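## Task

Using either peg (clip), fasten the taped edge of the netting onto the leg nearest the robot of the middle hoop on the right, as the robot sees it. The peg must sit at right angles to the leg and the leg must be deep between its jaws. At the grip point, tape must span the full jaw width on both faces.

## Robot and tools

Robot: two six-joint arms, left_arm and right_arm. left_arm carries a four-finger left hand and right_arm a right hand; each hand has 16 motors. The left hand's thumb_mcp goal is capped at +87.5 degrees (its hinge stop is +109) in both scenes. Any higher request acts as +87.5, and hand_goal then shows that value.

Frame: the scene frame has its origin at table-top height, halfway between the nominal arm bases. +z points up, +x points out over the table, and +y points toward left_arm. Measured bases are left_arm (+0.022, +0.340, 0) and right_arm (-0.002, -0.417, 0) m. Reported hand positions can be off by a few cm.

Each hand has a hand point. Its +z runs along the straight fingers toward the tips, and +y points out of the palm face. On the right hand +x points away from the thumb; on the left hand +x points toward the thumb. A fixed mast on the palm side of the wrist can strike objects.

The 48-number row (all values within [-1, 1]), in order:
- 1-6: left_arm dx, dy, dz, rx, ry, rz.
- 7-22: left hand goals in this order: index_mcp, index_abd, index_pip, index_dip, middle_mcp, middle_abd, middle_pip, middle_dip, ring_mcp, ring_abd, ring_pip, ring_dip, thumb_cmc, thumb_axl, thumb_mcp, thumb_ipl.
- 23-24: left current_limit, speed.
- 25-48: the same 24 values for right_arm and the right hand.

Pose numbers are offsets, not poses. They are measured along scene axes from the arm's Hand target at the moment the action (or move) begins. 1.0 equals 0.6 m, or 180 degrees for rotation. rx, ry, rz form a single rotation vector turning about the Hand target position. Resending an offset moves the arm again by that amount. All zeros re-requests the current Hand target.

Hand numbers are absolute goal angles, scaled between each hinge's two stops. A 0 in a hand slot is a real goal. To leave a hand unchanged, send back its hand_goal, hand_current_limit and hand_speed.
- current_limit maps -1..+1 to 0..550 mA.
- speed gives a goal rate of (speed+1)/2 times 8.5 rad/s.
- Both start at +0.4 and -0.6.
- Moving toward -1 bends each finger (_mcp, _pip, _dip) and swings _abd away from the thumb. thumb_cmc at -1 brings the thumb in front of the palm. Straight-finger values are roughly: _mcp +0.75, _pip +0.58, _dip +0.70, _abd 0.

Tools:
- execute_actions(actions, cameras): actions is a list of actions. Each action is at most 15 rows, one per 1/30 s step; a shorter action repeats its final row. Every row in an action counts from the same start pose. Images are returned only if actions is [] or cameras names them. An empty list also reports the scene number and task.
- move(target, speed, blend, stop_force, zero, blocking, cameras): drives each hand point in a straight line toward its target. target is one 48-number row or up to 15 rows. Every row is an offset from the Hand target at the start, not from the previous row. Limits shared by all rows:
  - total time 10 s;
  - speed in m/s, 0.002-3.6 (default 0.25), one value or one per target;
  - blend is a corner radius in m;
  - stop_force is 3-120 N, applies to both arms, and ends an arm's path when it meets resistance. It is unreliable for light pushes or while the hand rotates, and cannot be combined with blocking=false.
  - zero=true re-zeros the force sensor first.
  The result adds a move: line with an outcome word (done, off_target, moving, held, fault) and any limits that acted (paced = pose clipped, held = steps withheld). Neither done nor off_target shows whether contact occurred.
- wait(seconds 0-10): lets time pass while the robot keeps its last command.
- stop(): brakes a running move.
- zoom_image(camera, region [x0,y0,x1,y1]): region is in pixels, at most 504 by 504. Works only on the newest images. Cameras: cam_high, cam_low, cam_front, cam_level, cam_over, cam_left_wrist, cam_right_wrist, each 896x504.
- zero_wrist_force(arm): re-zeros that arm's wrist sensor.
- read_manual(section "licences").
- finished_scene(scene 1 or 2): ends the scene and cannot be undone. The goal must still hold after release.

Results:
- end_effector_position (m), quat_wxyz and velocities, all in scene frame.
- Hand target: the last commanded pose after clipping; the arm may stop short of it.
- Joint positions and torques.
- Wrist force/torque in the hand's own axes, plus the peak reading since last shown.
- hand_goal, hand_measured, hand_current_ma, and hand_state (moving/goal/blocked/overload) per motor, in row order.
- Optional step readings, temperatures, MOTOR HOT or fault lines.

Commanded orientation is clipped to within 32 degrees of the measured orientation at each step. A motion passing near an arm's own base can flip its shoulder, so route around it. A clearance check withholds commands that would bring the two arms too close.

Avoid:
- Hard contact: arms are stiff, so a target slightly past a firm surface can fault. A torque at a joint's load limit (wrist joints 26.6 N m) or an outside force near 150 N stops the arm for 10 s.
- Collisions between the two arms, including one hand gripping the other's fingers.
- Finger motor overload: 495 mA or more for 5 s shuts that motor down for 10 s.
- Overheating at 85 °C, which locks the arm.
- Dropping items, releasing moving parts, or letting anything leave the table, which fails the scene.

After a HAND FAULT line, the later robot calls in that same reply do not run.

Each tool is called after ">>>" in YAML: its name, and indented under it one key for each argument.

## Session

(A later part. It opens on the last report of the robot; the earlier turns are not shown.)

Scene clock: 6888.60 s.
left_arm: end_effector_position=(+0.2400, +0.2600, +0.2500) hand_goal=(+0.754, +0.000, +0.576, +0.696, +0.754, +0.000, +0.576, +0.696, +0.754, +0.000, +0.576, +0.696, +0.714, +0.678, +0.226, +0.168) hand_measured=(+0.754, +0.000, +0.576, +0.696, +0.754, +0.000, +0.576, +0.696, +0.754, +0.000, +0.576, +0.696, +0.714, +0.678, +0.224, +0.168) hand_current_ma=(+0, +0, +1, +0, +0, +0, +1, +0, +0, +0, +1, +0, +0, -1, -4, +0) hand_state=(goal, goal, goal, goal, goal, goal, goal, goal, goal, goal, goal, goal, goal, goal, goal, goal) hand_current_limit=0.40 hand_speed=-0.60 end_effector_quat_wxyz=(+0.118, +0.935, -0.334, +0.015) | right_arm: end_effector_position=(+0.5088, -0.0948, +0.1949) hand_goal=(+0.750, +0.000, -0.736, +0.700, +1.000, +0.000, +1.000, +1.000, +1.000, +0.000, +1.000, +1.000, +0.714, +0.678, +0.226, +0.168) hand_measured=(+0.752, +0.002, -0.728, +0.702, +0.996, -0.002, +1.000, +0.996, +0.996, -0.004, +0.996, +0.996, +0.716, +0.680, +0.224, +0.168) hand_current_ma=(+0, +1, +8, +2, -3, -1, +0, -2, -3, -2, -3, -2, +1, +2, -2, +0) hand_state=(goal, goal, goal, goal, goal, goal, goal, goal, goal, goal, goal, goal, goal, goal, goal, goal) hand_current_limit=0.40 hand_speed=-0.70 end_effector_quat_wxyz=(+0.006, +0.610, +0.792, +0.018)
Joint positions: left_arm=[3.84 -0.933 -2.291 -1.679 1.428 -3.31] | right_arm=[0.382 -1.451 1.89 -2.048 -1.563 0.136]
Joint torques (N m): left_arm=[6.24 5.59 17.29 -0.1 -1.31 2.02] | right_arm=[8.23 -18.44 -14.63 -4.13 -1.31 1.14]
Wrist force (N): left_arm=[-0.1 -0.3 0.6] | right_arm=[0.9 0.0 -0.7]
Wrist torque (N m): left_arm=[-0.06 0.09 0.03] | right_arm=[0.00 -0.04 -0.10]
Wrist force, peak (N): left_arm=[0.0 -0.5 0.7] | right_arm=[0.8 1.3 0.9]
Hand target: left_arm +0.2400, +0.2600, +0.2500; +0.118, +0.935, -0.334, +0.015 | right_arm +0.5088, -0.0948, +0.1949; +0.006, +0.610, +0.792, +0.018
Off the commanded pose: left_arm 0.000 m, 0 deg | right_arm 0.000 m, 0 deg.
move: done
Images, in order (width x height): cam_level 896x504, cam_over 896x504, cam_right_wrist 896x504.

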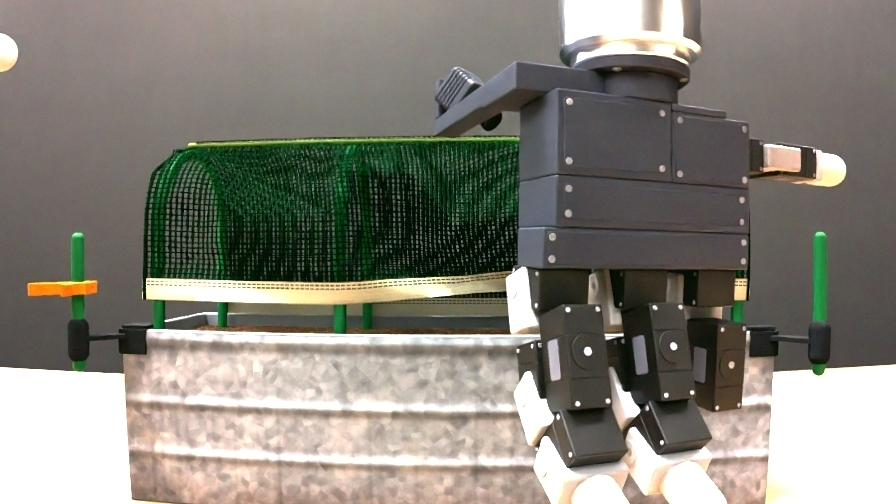

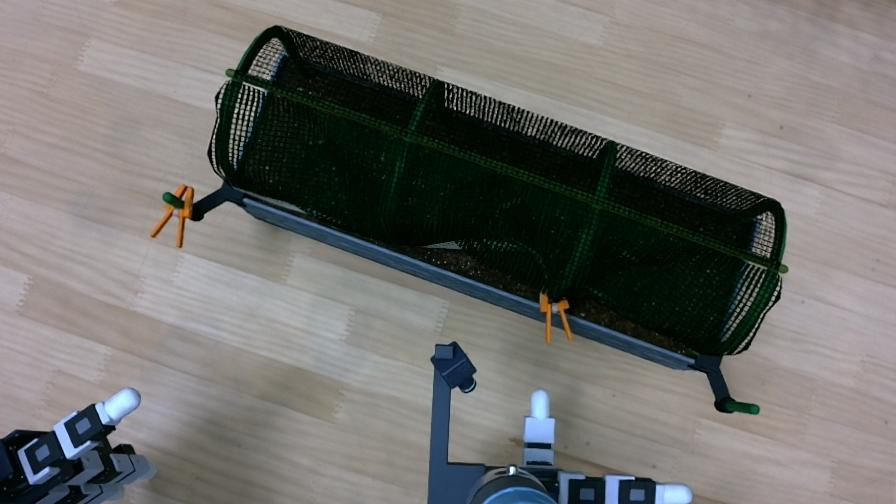

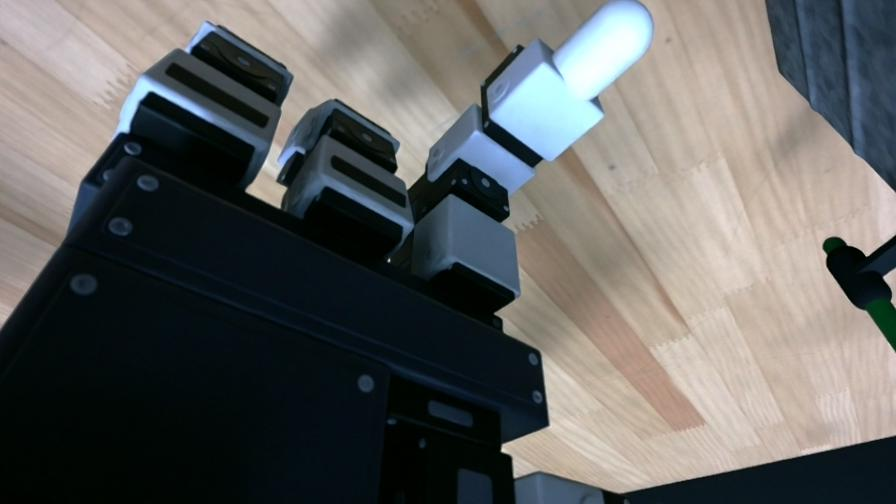

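>>> move:
  target: [0,0,0,0,0,0,0.754,0,0.576,0.696,0.754,0,0.576,0.696,0.754,0,0.576,0.696,0.714,0.678,0.226,0.168,0.4,-0.6,0.0987,0.0192,0,0,0,0,0.75,0,-0.737,0.7,1,0,1,1,1,0,1,1,0.714,0.678,0.226,0.168,0.4,-0.7]
  speed: 0.06
  stop_force: 6
  cameras: ["cam_level", "cam_right_wrist", "cam_over"]

>>> zoom_image:
  camera: "cam_right_wrist"
  region: [430, 0, 700, 150]

>>> zoom_image:
  camera: "cam_over"
  region: [510, 270, 610, 360]

>>> zoom_image:
  camera: "cam_level"
  region: [480, 230, 680, 360]

Scene clock: 6914.23 s.
left_arm: end_effector_position=(+0.2400, +0.2600, +0.2500) hand_goal=(+0.754, +0.000, +0.576, +0.696, +0.754, +0.000, +0.576, +0.696, +0.754, +0.000, +0.576, +0.696, +0.714, +0.678, +0.226, +0.168) hand_measured=(+0.754, +0.000, +0.576, +0.696, +0.754, +0.000, +0.576, +0.696, +0.754, +0.000, +0.576, +0.696, +0.714, +0.678, +0.224, +0.168) hand_current_ma=(+0, +0, +1, +0, +0, +0, +1, +0, +0, +0, +1, +0, +0, -1, -4, +0) hand_state=(goal, goal, goal, goal, goal, goal, goal, goal, goal, goal, goal, goal, goal, goal, goal, goal) hand_current_limit=0.40 hand_speed=-0.60 end_effector_quat_wxyz=(+0.118, +0.935, -0.334, +0.015) | right_arm: end_effector_position=(+0.5680, -0.0833, +0.1949) hand_goal=(+0.750, +0.000, -0.736, +0.700, +1.000, +0.000, +1.000, +1.000, +1.000, +0.000, +1.000, +1.000, +0.714, +0.678, +0.226, +0.168) hand_measured=(+0.752, +0.002, -0.728, +0.702, +0.996, -0.002, +1.000, +0.996, +0.996, -0.004, +0.996, +0.996, +0.716, +0.680, +0.224, +0.168) hand_current_ma=(+0, +1, +8, +2, -3, -1, +0, -2, -3, -2, -3, -2, +1, +2, -2, +0) hand_state=(goal, goal, goal, goal, goal, goal, goal, goal, goal, goal, goal, goal, goal, goal, goal, goal) hand_current_limit=0.40 hand_speed=-0.70 end_effector_quat_wxyz=(+0.006, +0.610, +0.792, +0.018)
Joint positions: left_arm=[3.84 -0.933 -2.291 -1.679 1.428 -3.31] | right_arm=[0.36 -1.327 1.739 -2.021 -1.562 0.115]
Joint torques (N m): left_arm=[6.26 6.33 17.72 -0.04 -1.4 2.11] | right_arm=[11.14 -41.92 -15.57 -4.14 0.5 1.49]
Wrist force (N): left_arm=[-0.1 -0.4 0.4] | right_arm=[0.7 0.6 -0.8]
Wrist torque (N m): left_arm=[-0.06 0.08 0.04] | right_arm=[0.07 0.00 0.09]
Wrist force, peak (N): left_arm=[-0.2 -0.4 0.7] | right_arm=[1.3 0.7 -1.2]
Hand target: left_arm +0.2400, +0.2600, +0.2500; +0.118, +0.935, -0.334, +0.015 | right_arm +0.5680, -0.0833, +0.1949; +0.006, +0.610, +0.792, +0.018
Off the commanded pose: left_arm 0.000 m, 0 deg | right_arm 0.000 m, 0 deg.
move: done
Images, in order (width x height): cam_level 896x504, cam_over 896x504, cam_right_wrist 896x504.

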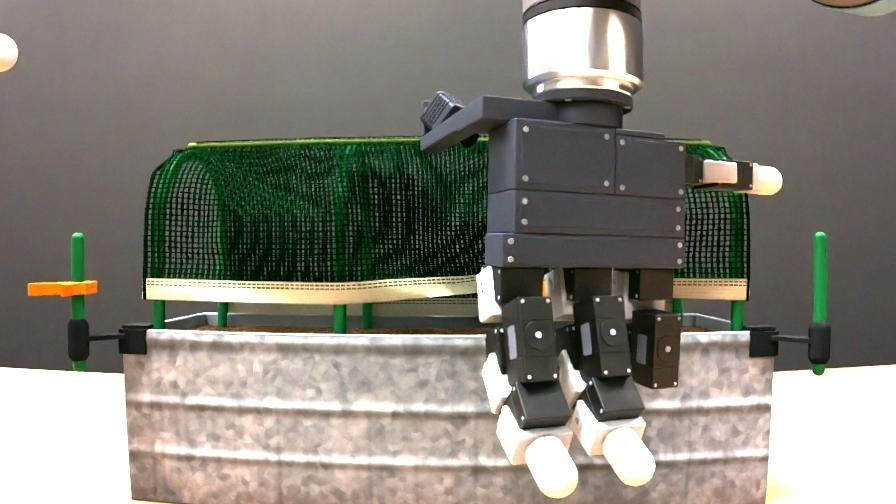

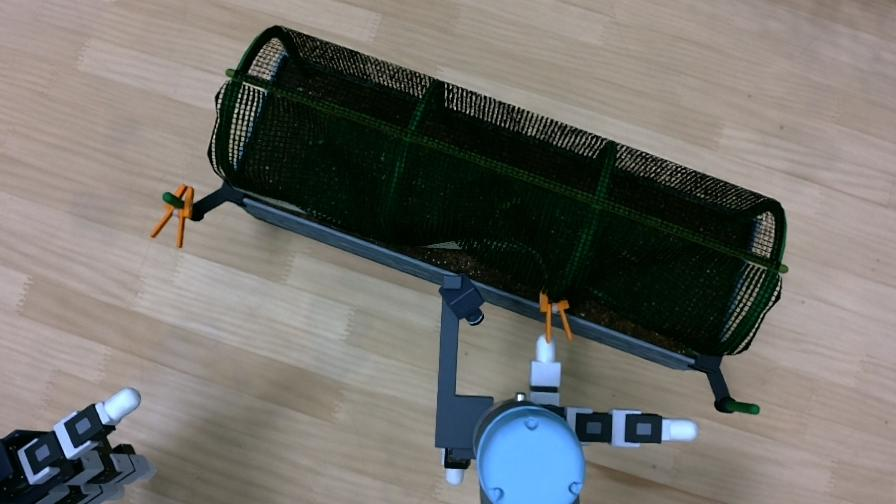

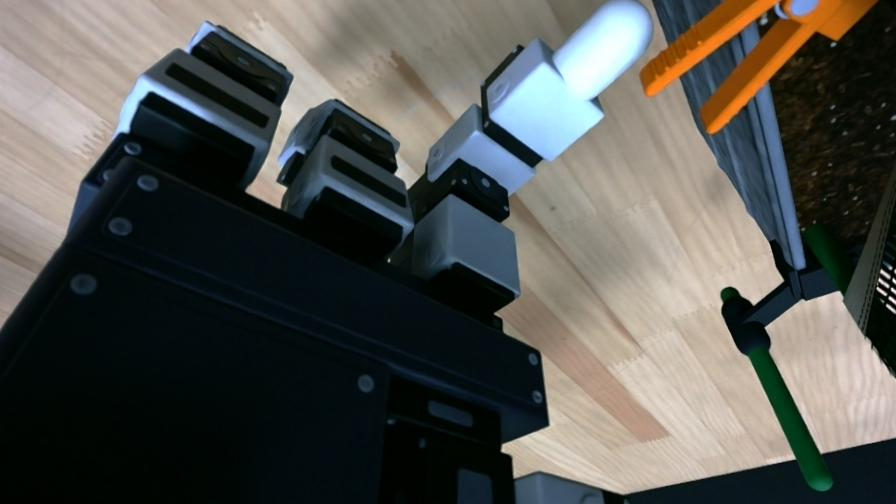

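Scaled by 1.867.

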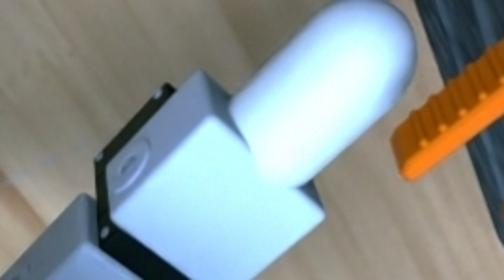

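Scaled by 5.040.

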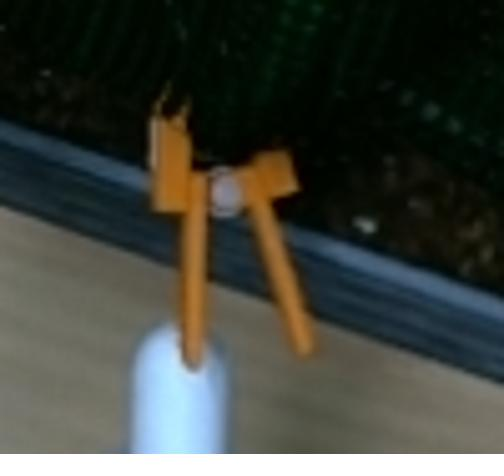

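Scaled by 2.520.

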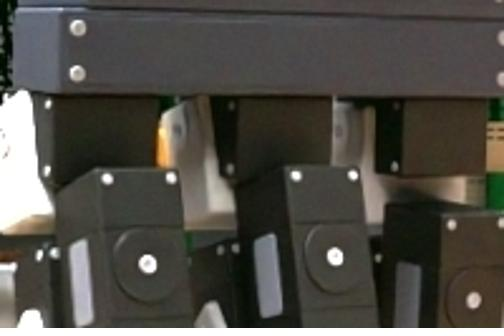

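>>> move:
  target:
    - [0,0,0,0,0,0,0.754,0,0.576,0.696,0.754,0,0.576,0.696,0.754,0,0.576,0.696,0.714,0.678,0.226,0.168,0.4,-0.6,0.0097,0.0027,0,0,0,0,0.75,0,-0.737,0.7,1,0,1,1,1,0,1,1,0.714,0.678,0.226,0.168,0.6,-0.7]
    - [0,0,0,0,0,0,0.754,0,0.576,0.696,0.754,0,0.576,0.696,0.754,0,0.576,0.696,0.714,0.678,0.226,0.168,0.4,-0.6,0.0097,0.0027,0.033,0,0,0,0.75,0,-0.737,0.7,1,0,1,1,1,0,1,1,0.714,0.678,0.226,0.168,0.6,-0.7]
  speed: [0.03,0.01]
  stop_force: 3
  cameras: ["cam_right_wrist", "cam_over", "cam_level"]

>>> zoom_image:
  camera: "cam_right_wrist"
  region: [560, 0, 800, 150]

>>> zoom_image:
  camera: "cam_over"
  region: [510, 270, 610, 360]

>>> zoom_image:
  camera: "cam_level"
  region: [500, 240, 640, 330]

Scene clock: 6944.30 s.
left_arm: end_effector_position=(+0.2400, +0.2600, +0.2500) hand_goal=(+0.754, +0.000, +0.576, +0.696, +0.754, +0.000, +0.576, +0.696, +0.754, +0.000, +0.576, +0.696, +0.714, +0.678, +0.226, +0.168) hand_measured=(+0.754, +0.000, +0.576, +0.696, +0.754, +0.000, +0.576, +0.696, +0.754, +0.000, +0.576, +0.696, +0.714, +0.678, +0.224, +0.168) hand_current_ma=(+0, +0, +1, +0, +0, +0, +1, +0, +0, +0, +1, +0, +0, -1, -4, +0) hand_state=(goal, goal, goal, goal, goal, goal, goal, goal, goal, goal, goal, goal, goal, goal, goal, goal) hand_current_limit=0.40 hand_speed=-0.60 end_effector_quat_wxyz=(+0.118, +0.935, -0.334, +0.015) | right_arm: end_effector_position=(+0.5738, -0.0817, +0.2148) hand_goal=(+0.750, +0.000, -0.736, +0.700, +1.000, +0.000, +1.000, +1.000, +1.000, +0.000, +1.000, +1.000, +0.714, +0.678, +0.226, +0.168) hand_measured=(+0.752, +0.002, -0.728, +0.702, +0.996, -0.002, +1.000, +0.996, +0.996, -0.004, +0.996, +0.996, +0.716, +0.680, +0.224, +0.168) hand_current_ma=(+0, +1, +8, +2, -3, -1, +0, -2, -3, -2, -3, -2, +1, +2, -2, +0) hand_state=(goal, goal, goal, goal, goal, goal, goal, goal, goal, goal, goal, goal, goal, goal, goal, goal) hand_current_limit=0.60 hand_speed=-0.70 end_effector_quat_wxyz=(+0.006, +0.610, +0.792, +0.019)
Joint positions: left_arm=[3.84 -0.933 -2.291 -1.679 1.428 -3.31] | right_arm=[0.359 -1.332 1.691 -1.968 -1.562 0.113]
Joint torques (N m): left_arm=[5.54 6.22 17.76 -0.1 -1.37 2.24] | right_arm=[-9.5 -26.69 -17.43 -4.27 1.56 1.19]
Wrist force (N): left_arm=[-0.1 -0.3 0.4] | right_arm=[0.6 0.6 -1.0]
Wrist torque (N m): left_arm=[-0.06 0.08 0.03] | right_arm=[0.09 0.00 0.08]
Wrist force, peak (N): left_arm=[-0.1 -0.5 0.7] | right_arm=[1.1 0.5 -1.1]
Hand target: left_arm +0.2400, +0.2600, +0.2500; +0.118, +0.935, -0.334, +0.015 | right_arm +0.5738, -0.0817, +0.2147; +0.006, +0.610, +0.792, +0.018
Off the commanded pose: left_arm 0.000 m, 0 deg | right_arm 0.000 m, 0 deg.
move: done
Images, in order (width x height): cam_level 896x504, cam_over 896x504, cam_right_wrist 896x504.

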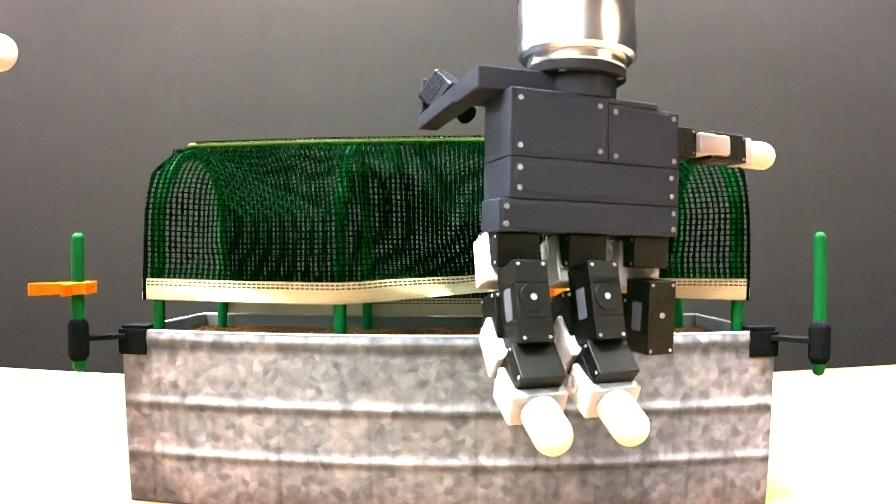

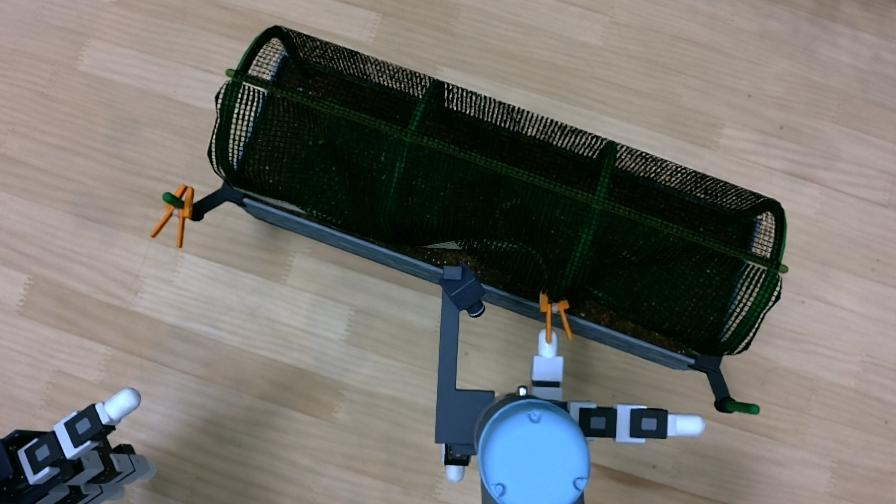

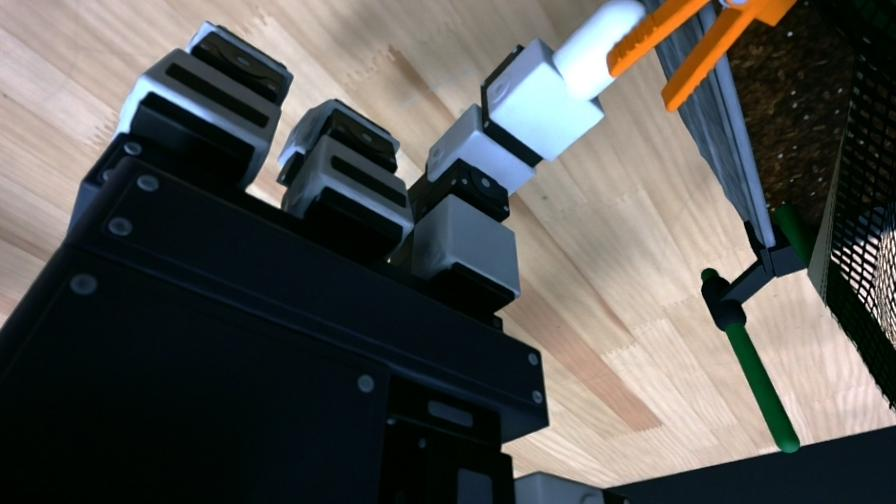

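Scaled by 2.100.

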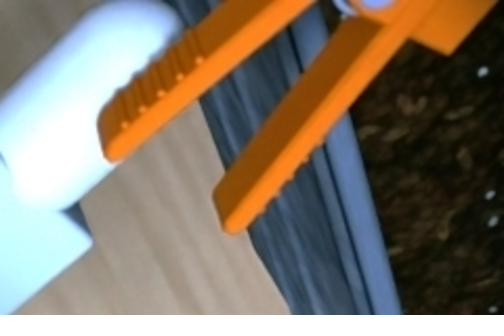

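Scaled by 5.040.

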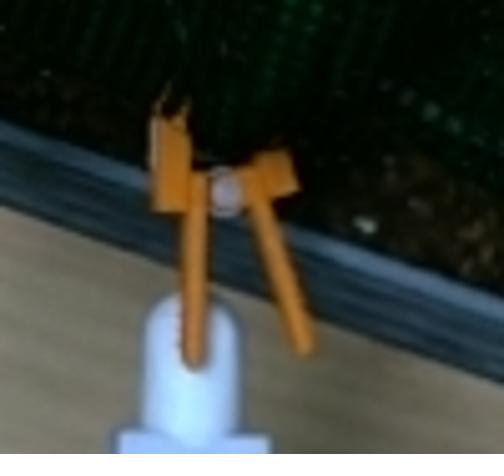

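Scaled by 3.600.

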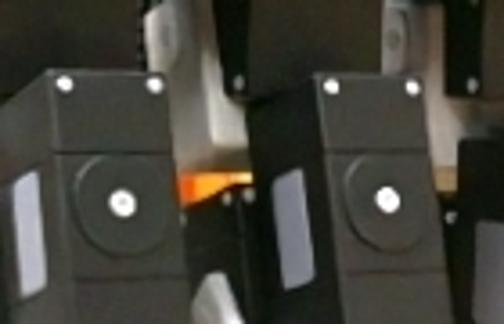

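>>> move:
  target: [0,0,0,0,0,0,0.754,0,0.576,0.696,0.754,0,0.576,0.696,0.754,0,0.576,0.696,0.714,0.678,0.226,0.168,0.4,-0.6,0.0,0.0,0.025,0,0,0,0.75,0,-0.737,0.7,1,0,1,1,1,0,1,1,0.714,0.678,0.226,0.168,0.6,-0.7]
  speed: 0.01
  stop_force: 3
  zero: false
  cameras: ["cam_right_wrist", "cam_over", "cam_level"]

>>> zoom_image:
  camera: "cam_right_wrist"
  region: [560, 0, 800, 150]

>>> zoom_image:
  camera: "cam_level"
  region: [500, 240, 640, 330]

Scene clock: 6960.10 s.
left_arm: end_effector_position=(+0.2400, +0.2600, +0.2500) hand_goal=(+0.754, +0.000, +0.576, +0.696, +0.754, +0.000, +0.576, +0.696, +0.754, +0.000, +0.576, +0.696, +0.714, +0.678, +0.226, +0.168) hand_measured=(+0.754, +0.000, +0.576, +0.696, +0.754, +0.000, +0.576, +0.696, +0.754, +0.000, +0.576, +0.696, +0.714, +0.678, +0.224, +0.168) hand_current_ma=(+0, +0, +1, +0, +0, +0, +1, +0, +0, +0, +1, +0, +0, -1, -4, +0) hand_state=(goal, goal, goal, goal, goal, goal, goal, goal, goal, goal, goal, goal, goal, goal, goal, goal) hand_current_limit=0.40 hand_speed=-0.60 end_effector_quat_wxyz=(+0.118, +0.935, -0.334, +0.015) | right_arm: end_effector_position=(+0.5738, -0.0817, +0.2298) hand_goal=(+0.750, +0.000, -0.736, +0.700, +1.000, +0.000, +1.000, +1.000, +1.000, +0.000, +1.000, +1.000, +0.714, +0.678, +0.226, +0.168) hand_measured=(+0.778, +0.002, -0.708, +0.710, +0.996, -0.002, +1.000, +0.996, +0.996, -0.004, +0.996, +0.996, +0.716, +0.680, +0.224, +0.168) hand_current_ma=(+50, +1, +44, +9, -3, -1, +0, -2, -3, -2, -3, -2, +1, +2, -2, +0) hand_state=(blocked, goal, blocked, goal, goal, goal, goal, goal, goal, goal, goal, goal, goal, goal, goal, goal) hand_current_limit=0.60 hand_speed=-0.70 end_effector_quat_wxyz=(+0.006, +0.610, +0.792, +0.019)
Joint positions: left_arm=[3.84 -0.933 -2.291 -1.679 1.428 -3.31] | right_arm=[0.359 -1.343 1.665 -1.93 -1.562 0.113]
Joint torques (N m): left_arm=[5.64 6.31 18.01 -0.04 -1.37 2.12] | right_arm=[-8.09 -29.9 -17.78 -4.73 1.63 1.17]
Wrist force (N): left_arm=[-0.1 -0.2 0.6] | right_arm=[0.0 -0.6 1.0]
Wrist torque (N m): left_arm=[-0.05 0.09 0.02] | right_arm=[0.07 0.05 0.08]
Wrist force, peak (N): left_arm=[-0.2 -0.4 0.7] | right_arm=[1.0 0.6 -1.1]
Hand target: left_arm +0.2400, +0.2600, +0.2500; +0.118, +0.935, -0.334, +0.015 | right_arm +0.5738, -0.0817, +0.2297; +0.006, +0.610, +0.792, +0.018
Off the commanded pose: left_arm 0.000 m, 0 deg | right_arm 0.000 m, 0 deg.
move: done
Images, in order (width x height): cam_level 896x504, cam_over 896x504, cam_right_wrist 896x504.

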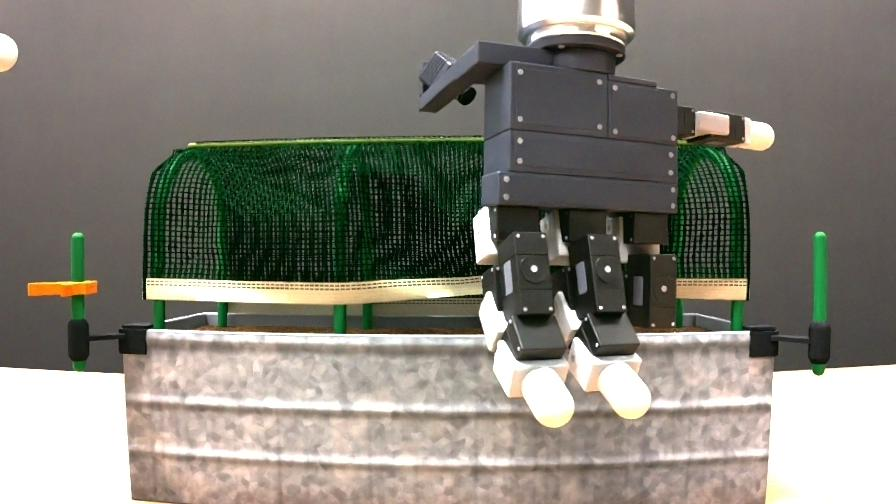

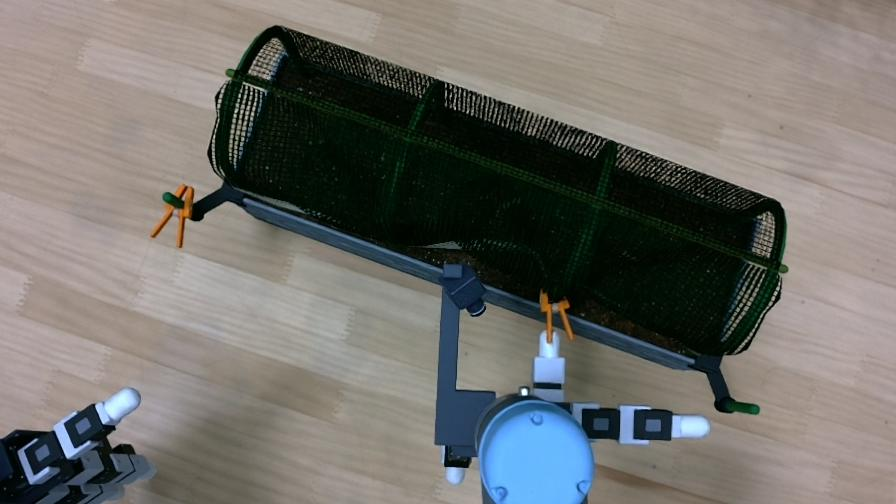

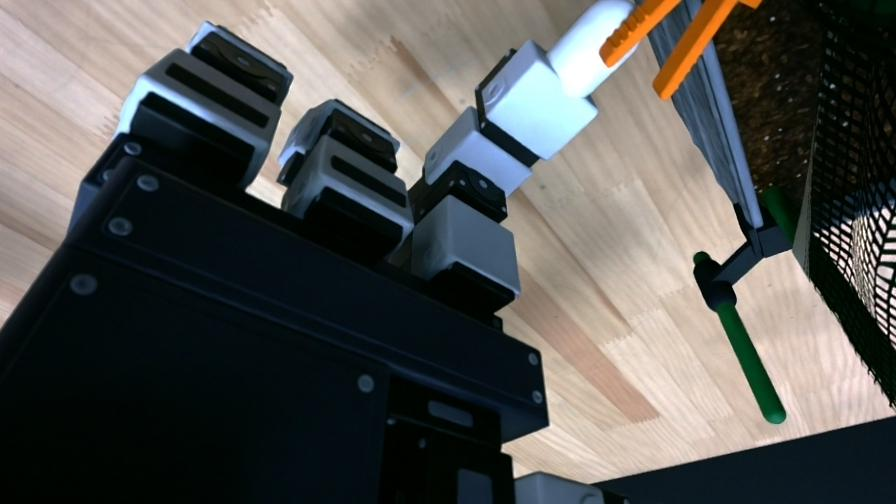

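Scaled by 2.100.

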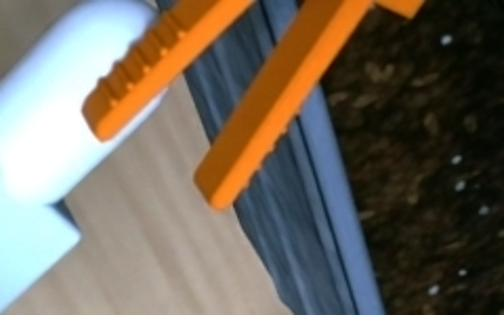

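Scaled by 3.600.

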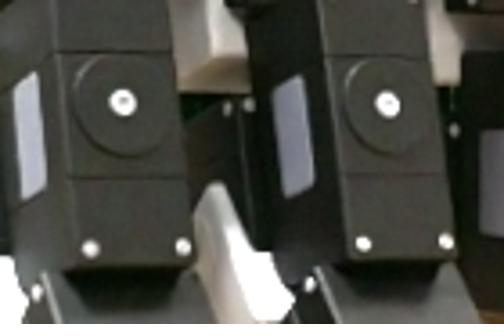

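>>> move:
  target:
    - [0,0,0,0,0,0,0.754,0,0.576,0.696,0.754,0,0.576,0.696,0.754,0,0.576,0.696,0.714,0.678,0.226,0.168,0.4,-0.6,0.0,0.0,-0.045,0,0,0,0.75,0,-0.737,0.7,1,0,1,1,1,0,1,1,0.714,0.678,0.226,0.168,0.6,-0.7]
    - [0,0,0,0,0,0,0.754,0,0.576,0.696,0.754,0,0.576,0.696,0.754,0,0.576,0.696,0.714,0.678,0.226,0.168,0.4,-0.6,-0.15,-0.04,-0.045,0,0,0,0.75,0,-0.737,0.7,1,0,1,1,1,0,1,1,0.714,0.678,0.226,0.168,0.6,-0.7]
    - [0,0,0,0,0,0,0.754,0,0.576,0.696,0.754,0,0.576,0.696,0.754,0,0.576,0.696,0.714,0.678,0.226,0.168,0.4,-0.6,-0.2,-0.25,0.05,0,0,0,0.75,0,-0.737,0.7,1,0,1,1,1,0,1,1,0.714,0.678,0.226,0.168,0.6,-0.7]
  speed: [0.05,0.1,0.25]
  blend: [0.005,0.02,0]
  cameras: ["cam_level", "cam_over"]

>>> zoom_image:
  camera: "cam_level"
  region: [490, 250, 610, 320]

>>> zoom_image:
  camera: "cam_level"
  region: [525, 262, 605, 312]

Scene clock: 6998.43 s.
left_arm: end_effector_position=(+0.2400, +0.2600, +0.2500) hand_goal=(+0.754, +0.000, +0.576, +0.696, +0.754, +0.000, +0.576, +0.696, +0.754, +0.000, +0.576, +0.696, +0.714, +0.678, +0.226, +0.168) hand_measured=(+0.754, +0.000, +0.576, +0.696, +0.754, +0.000, +0.576, +0.696, +0.754, +0.000, +0.576, +0.696, +0.714, +0.678, +0.224, +0.168) hand_current_ma=(+0, +0, +1, +0, +0, +0, +1, +0, +0, +0, +1, +0, +0, -1, -4, +0) hand_state=(goal, goal, goal, goal, goal, goal, goal, goal, goal, goal, goal, goal, goal, goal, goal, goal) hand_current_limit=0.40 hand_speed=-0.60 end_effector_quat_wxyz=(+0.118, +0.935, -0.334, +0.015) | right_arm: end_effector_position=(+0.4538, -0.2316, +0.2596) hand_goal=(+0.750, +0.000, -0.736, +0.700, +1.000, +0.000, +1.000, +1.000, +1.000, +0.000, +1.000, +1.000, +0.714, +0.678, +0.226, +0.168) hand_measured=(+0.754, +0.002, -0.728, +0.704, +0.996, -0.002, +1.000, +0.996, +0.996, -0.002, +0.996, +0.996, +0.716, +0.680, +0.224, +0.168) hand_current_ma=(+4, +1, +8, +2, -3, -1, +0, -2, -3, -1, -3, -2, +1, +2, -2, +0) hand_state=(goal, goal, goal, goal, goal, goal, goal, goal, goal, goal, goal, goal, goal, goal, goal, goal) hand_current_limit=0.60 hand_speed=-0.70 end_effector_quat_wxyz=(+0.006, +0.610, +0.792, +0.018)
Joint positions: left_arm=[3.84 -0.933 -2.291 -1.679 1.428 -3.31] | right_arm=[0.115 -1.809 2.048 -1.844 -1.553 -0.131]
Joint torques (N m): left_arm=[5.74 6.23 17.26 -0.07 -1.41 2.12] | right_arm=[-8.05 -21.69 -35.06 -1.35 -1.23 -1.6]
Wrist force (N): left_arm=[0.0 -0.1 0.6] | right_arm=[0.6 0.0 -1.0]
Wrist torque (N m): left_arm=[-0.03 0.07 0.04] | right_arm=[0.02 0.01 -0.14]
Wrist force, peak (N): left_arm=[-0.2 -0.3 0.8] | right_arm=[-1.0 -0.6 -2.0]
Hand target: left_arm +0.2400, +0.2600, +0.2500; +0.118, +0.935, -0.334, +0.015 | right_arm +0.4538, -0.2317, +0.2597; +0.006, +0.610, +0.792, +0.018
Off the commanded pose: left_arm 0.000 m, 0 deg | right_arm 0.000 m, 0 deg.
move: done
Images, in order (width x height): cam_level 896x504, cam_over 896x504.

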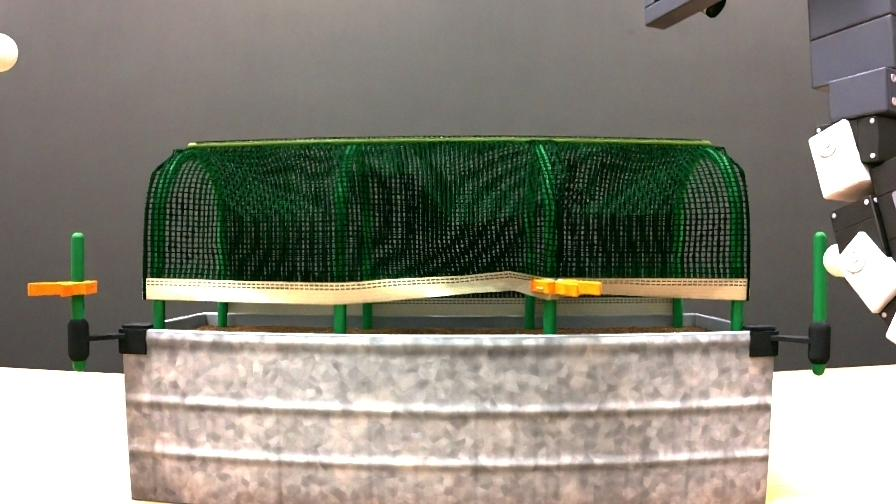

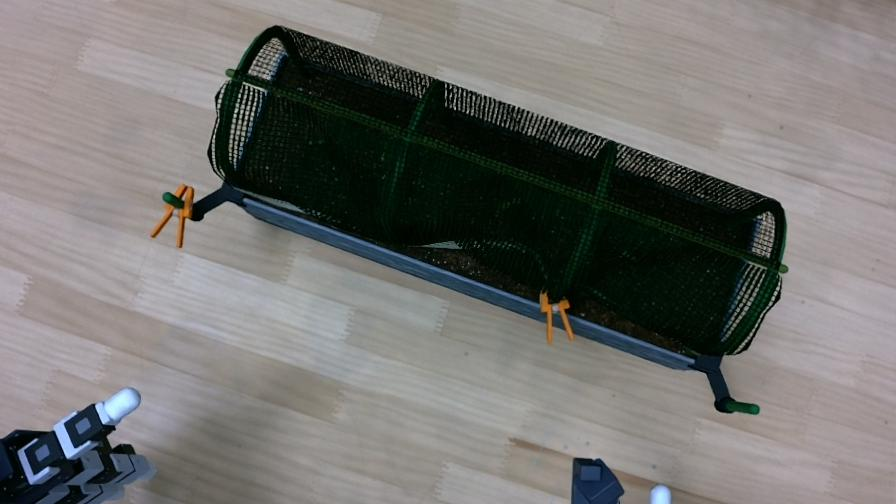

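Scaled by 4.200.

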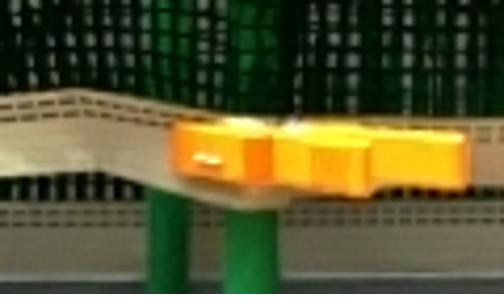

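Scaled by 6.300.

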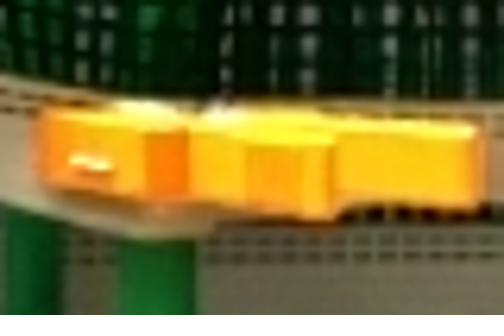

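>>> zoom_image:
  camera: "cam_over"
  region: [530, 280, 590, 350]

>>> zoom_image:
  camera: "cam_level"
  region: [528, 268, 578, 306]

>>> execute_actions:
  actions: []
  cameras: ["cam_front"]

>>> zoom_image:
  camera: "cam_front"
  region: [480, 245, 550, 310]

Scaled by 7.200.

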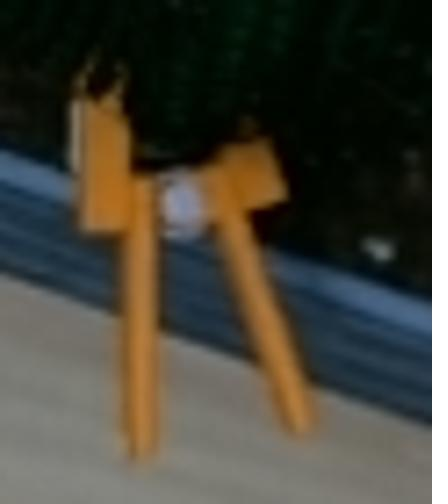

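Scaled by 10.080.

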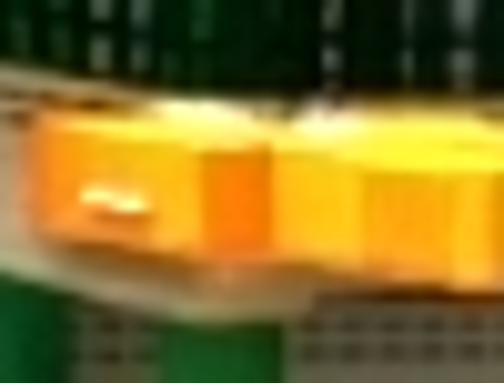

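Scene clock: 7018.07 s.
left_arm: end_effector_position=(+0.2400, +0.2600, +0.2500) hand_goal=(+0.754, +0.000, +0.576, +0.696, +0.754, +0.000, +0.576, +0.696, +0.754, +0.000, +0.576, +0.696, +0.714, +0.678, +0.226, +0.168) hand_measured=(+0.754, +0.000, +0.576, +0.696, +0.754, +0.000, +0.576, +0.696, +0.754, +0.000, +0.576, +0.696, +0.714, +0.678, +0.224, +0.168) hand_current_ma=(+0, +0, +1, +0, +0, +0, +1, +0, +0, +0, +1, +0, +0, -1, -4, +0) hand_state=(goal, goal, goal, goal, goal, goal, goal, goal, goal, goal, goal, goal, goal, goal, goal, goal) hand_current_limit=0.40 hand_speed=-0.60 end_effector_quat_wxyz=(+0.118, +0.935, -0.334, +0.015) | right_arm: end_effector_position=(+0.4538, -0.2317, +0.2597) hand_goal=(+0.750, +0.000, -0.736, +0.700, +1.000, +0.000, +1.000, +1.000, +1.000, +0.000, +1.000, +1.000, +0.714, +0.678, +0.226, +0.168) hand_measured=(+0.754, +0.002, -0.728, +0.704, +0.996, -0.002, +1.000, +0.996, +0.996, -0.002, +0.996, +0.996, +0.716, +0.680, +0.224, +0.168) hand_current_ma=(+4, +1, +8, +2, -3, -1, +0, -2, -3, -1, -3, -2, +1, +2, -2, +0) hand_state=(goal, goal, goal, goal, goal, goal, goal, goal, goal, goal, goal, goal, goal, goal, goal, goal) hand_current_limit=0.60 hand_speed=-0.70 end_effector_quat_wxyz=(+0.006, +0.610, +0.792, +0.018)
Joint positions: left_arm=[3.84 -0.933 -2.291 -1.679 1.428 -3.31] | right_arm=[0.114 -1.809 2.048 -1.843 -1.553 -0.131]
Joint velocities: within noise
Joint torques (N m): left_arm=[5.69 5.84 17.62 -0.06 -1.43 2.12] | right_arm=[-9.64 -21.4 -35.6 -0.56 -1.41 -1.36]
Motor temperatures (°C): left_arm=[25 26 29 33 36 35] | right_arm=[26 30 28 36 35 29]
Wrist force (N): left_arm=[0.0 -0.2 0.5] | right_arm=[0.6 0.3 -0.7]
Wrist torque (N m): left_arm=[-0.04 0.08 0.03] | right_arm=[0.04 0.02 -0.14]
Wrist force, peak (N): left_arm=[-0.2 -0.3 0.8] | right_arm=[1.0 0.5 -1.0]
Hand target: left_arm +0.2400, +0.2600, +0.2500; +0.118, +0.935, -0.334, +0.015 | right_arm +0.4538, -0.2317, +0.2597; +0.006, +0.610, +0.792, +0.018
Off the commanded pose: left_arm 0.000 m, 0 deg | right_arm 0.000 m, 0 deg.
Images, in order (width x height): cam_front 896x504.

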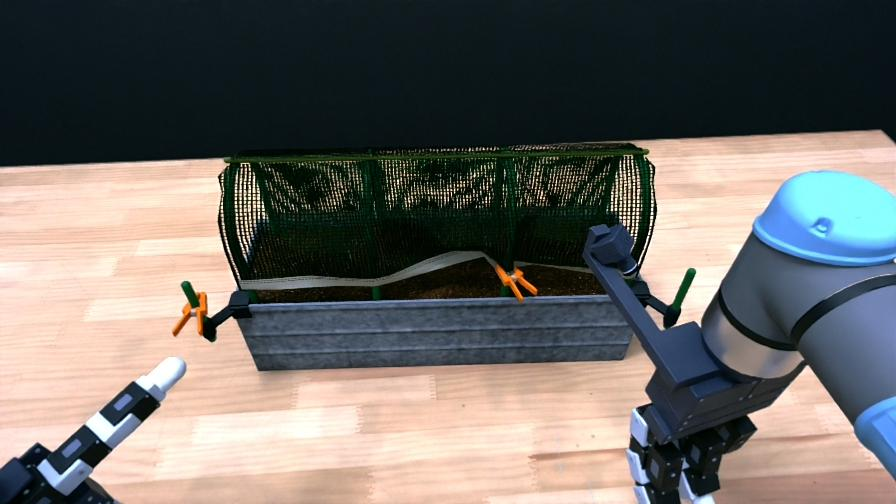

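Scaled by 7.200.

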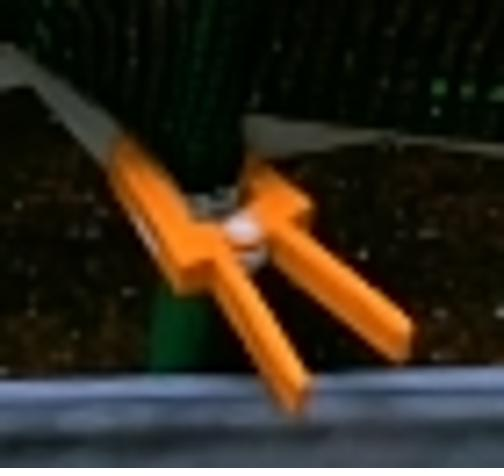

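>>> finished_scene:
  scene: 1

The scene is finished: the task was done.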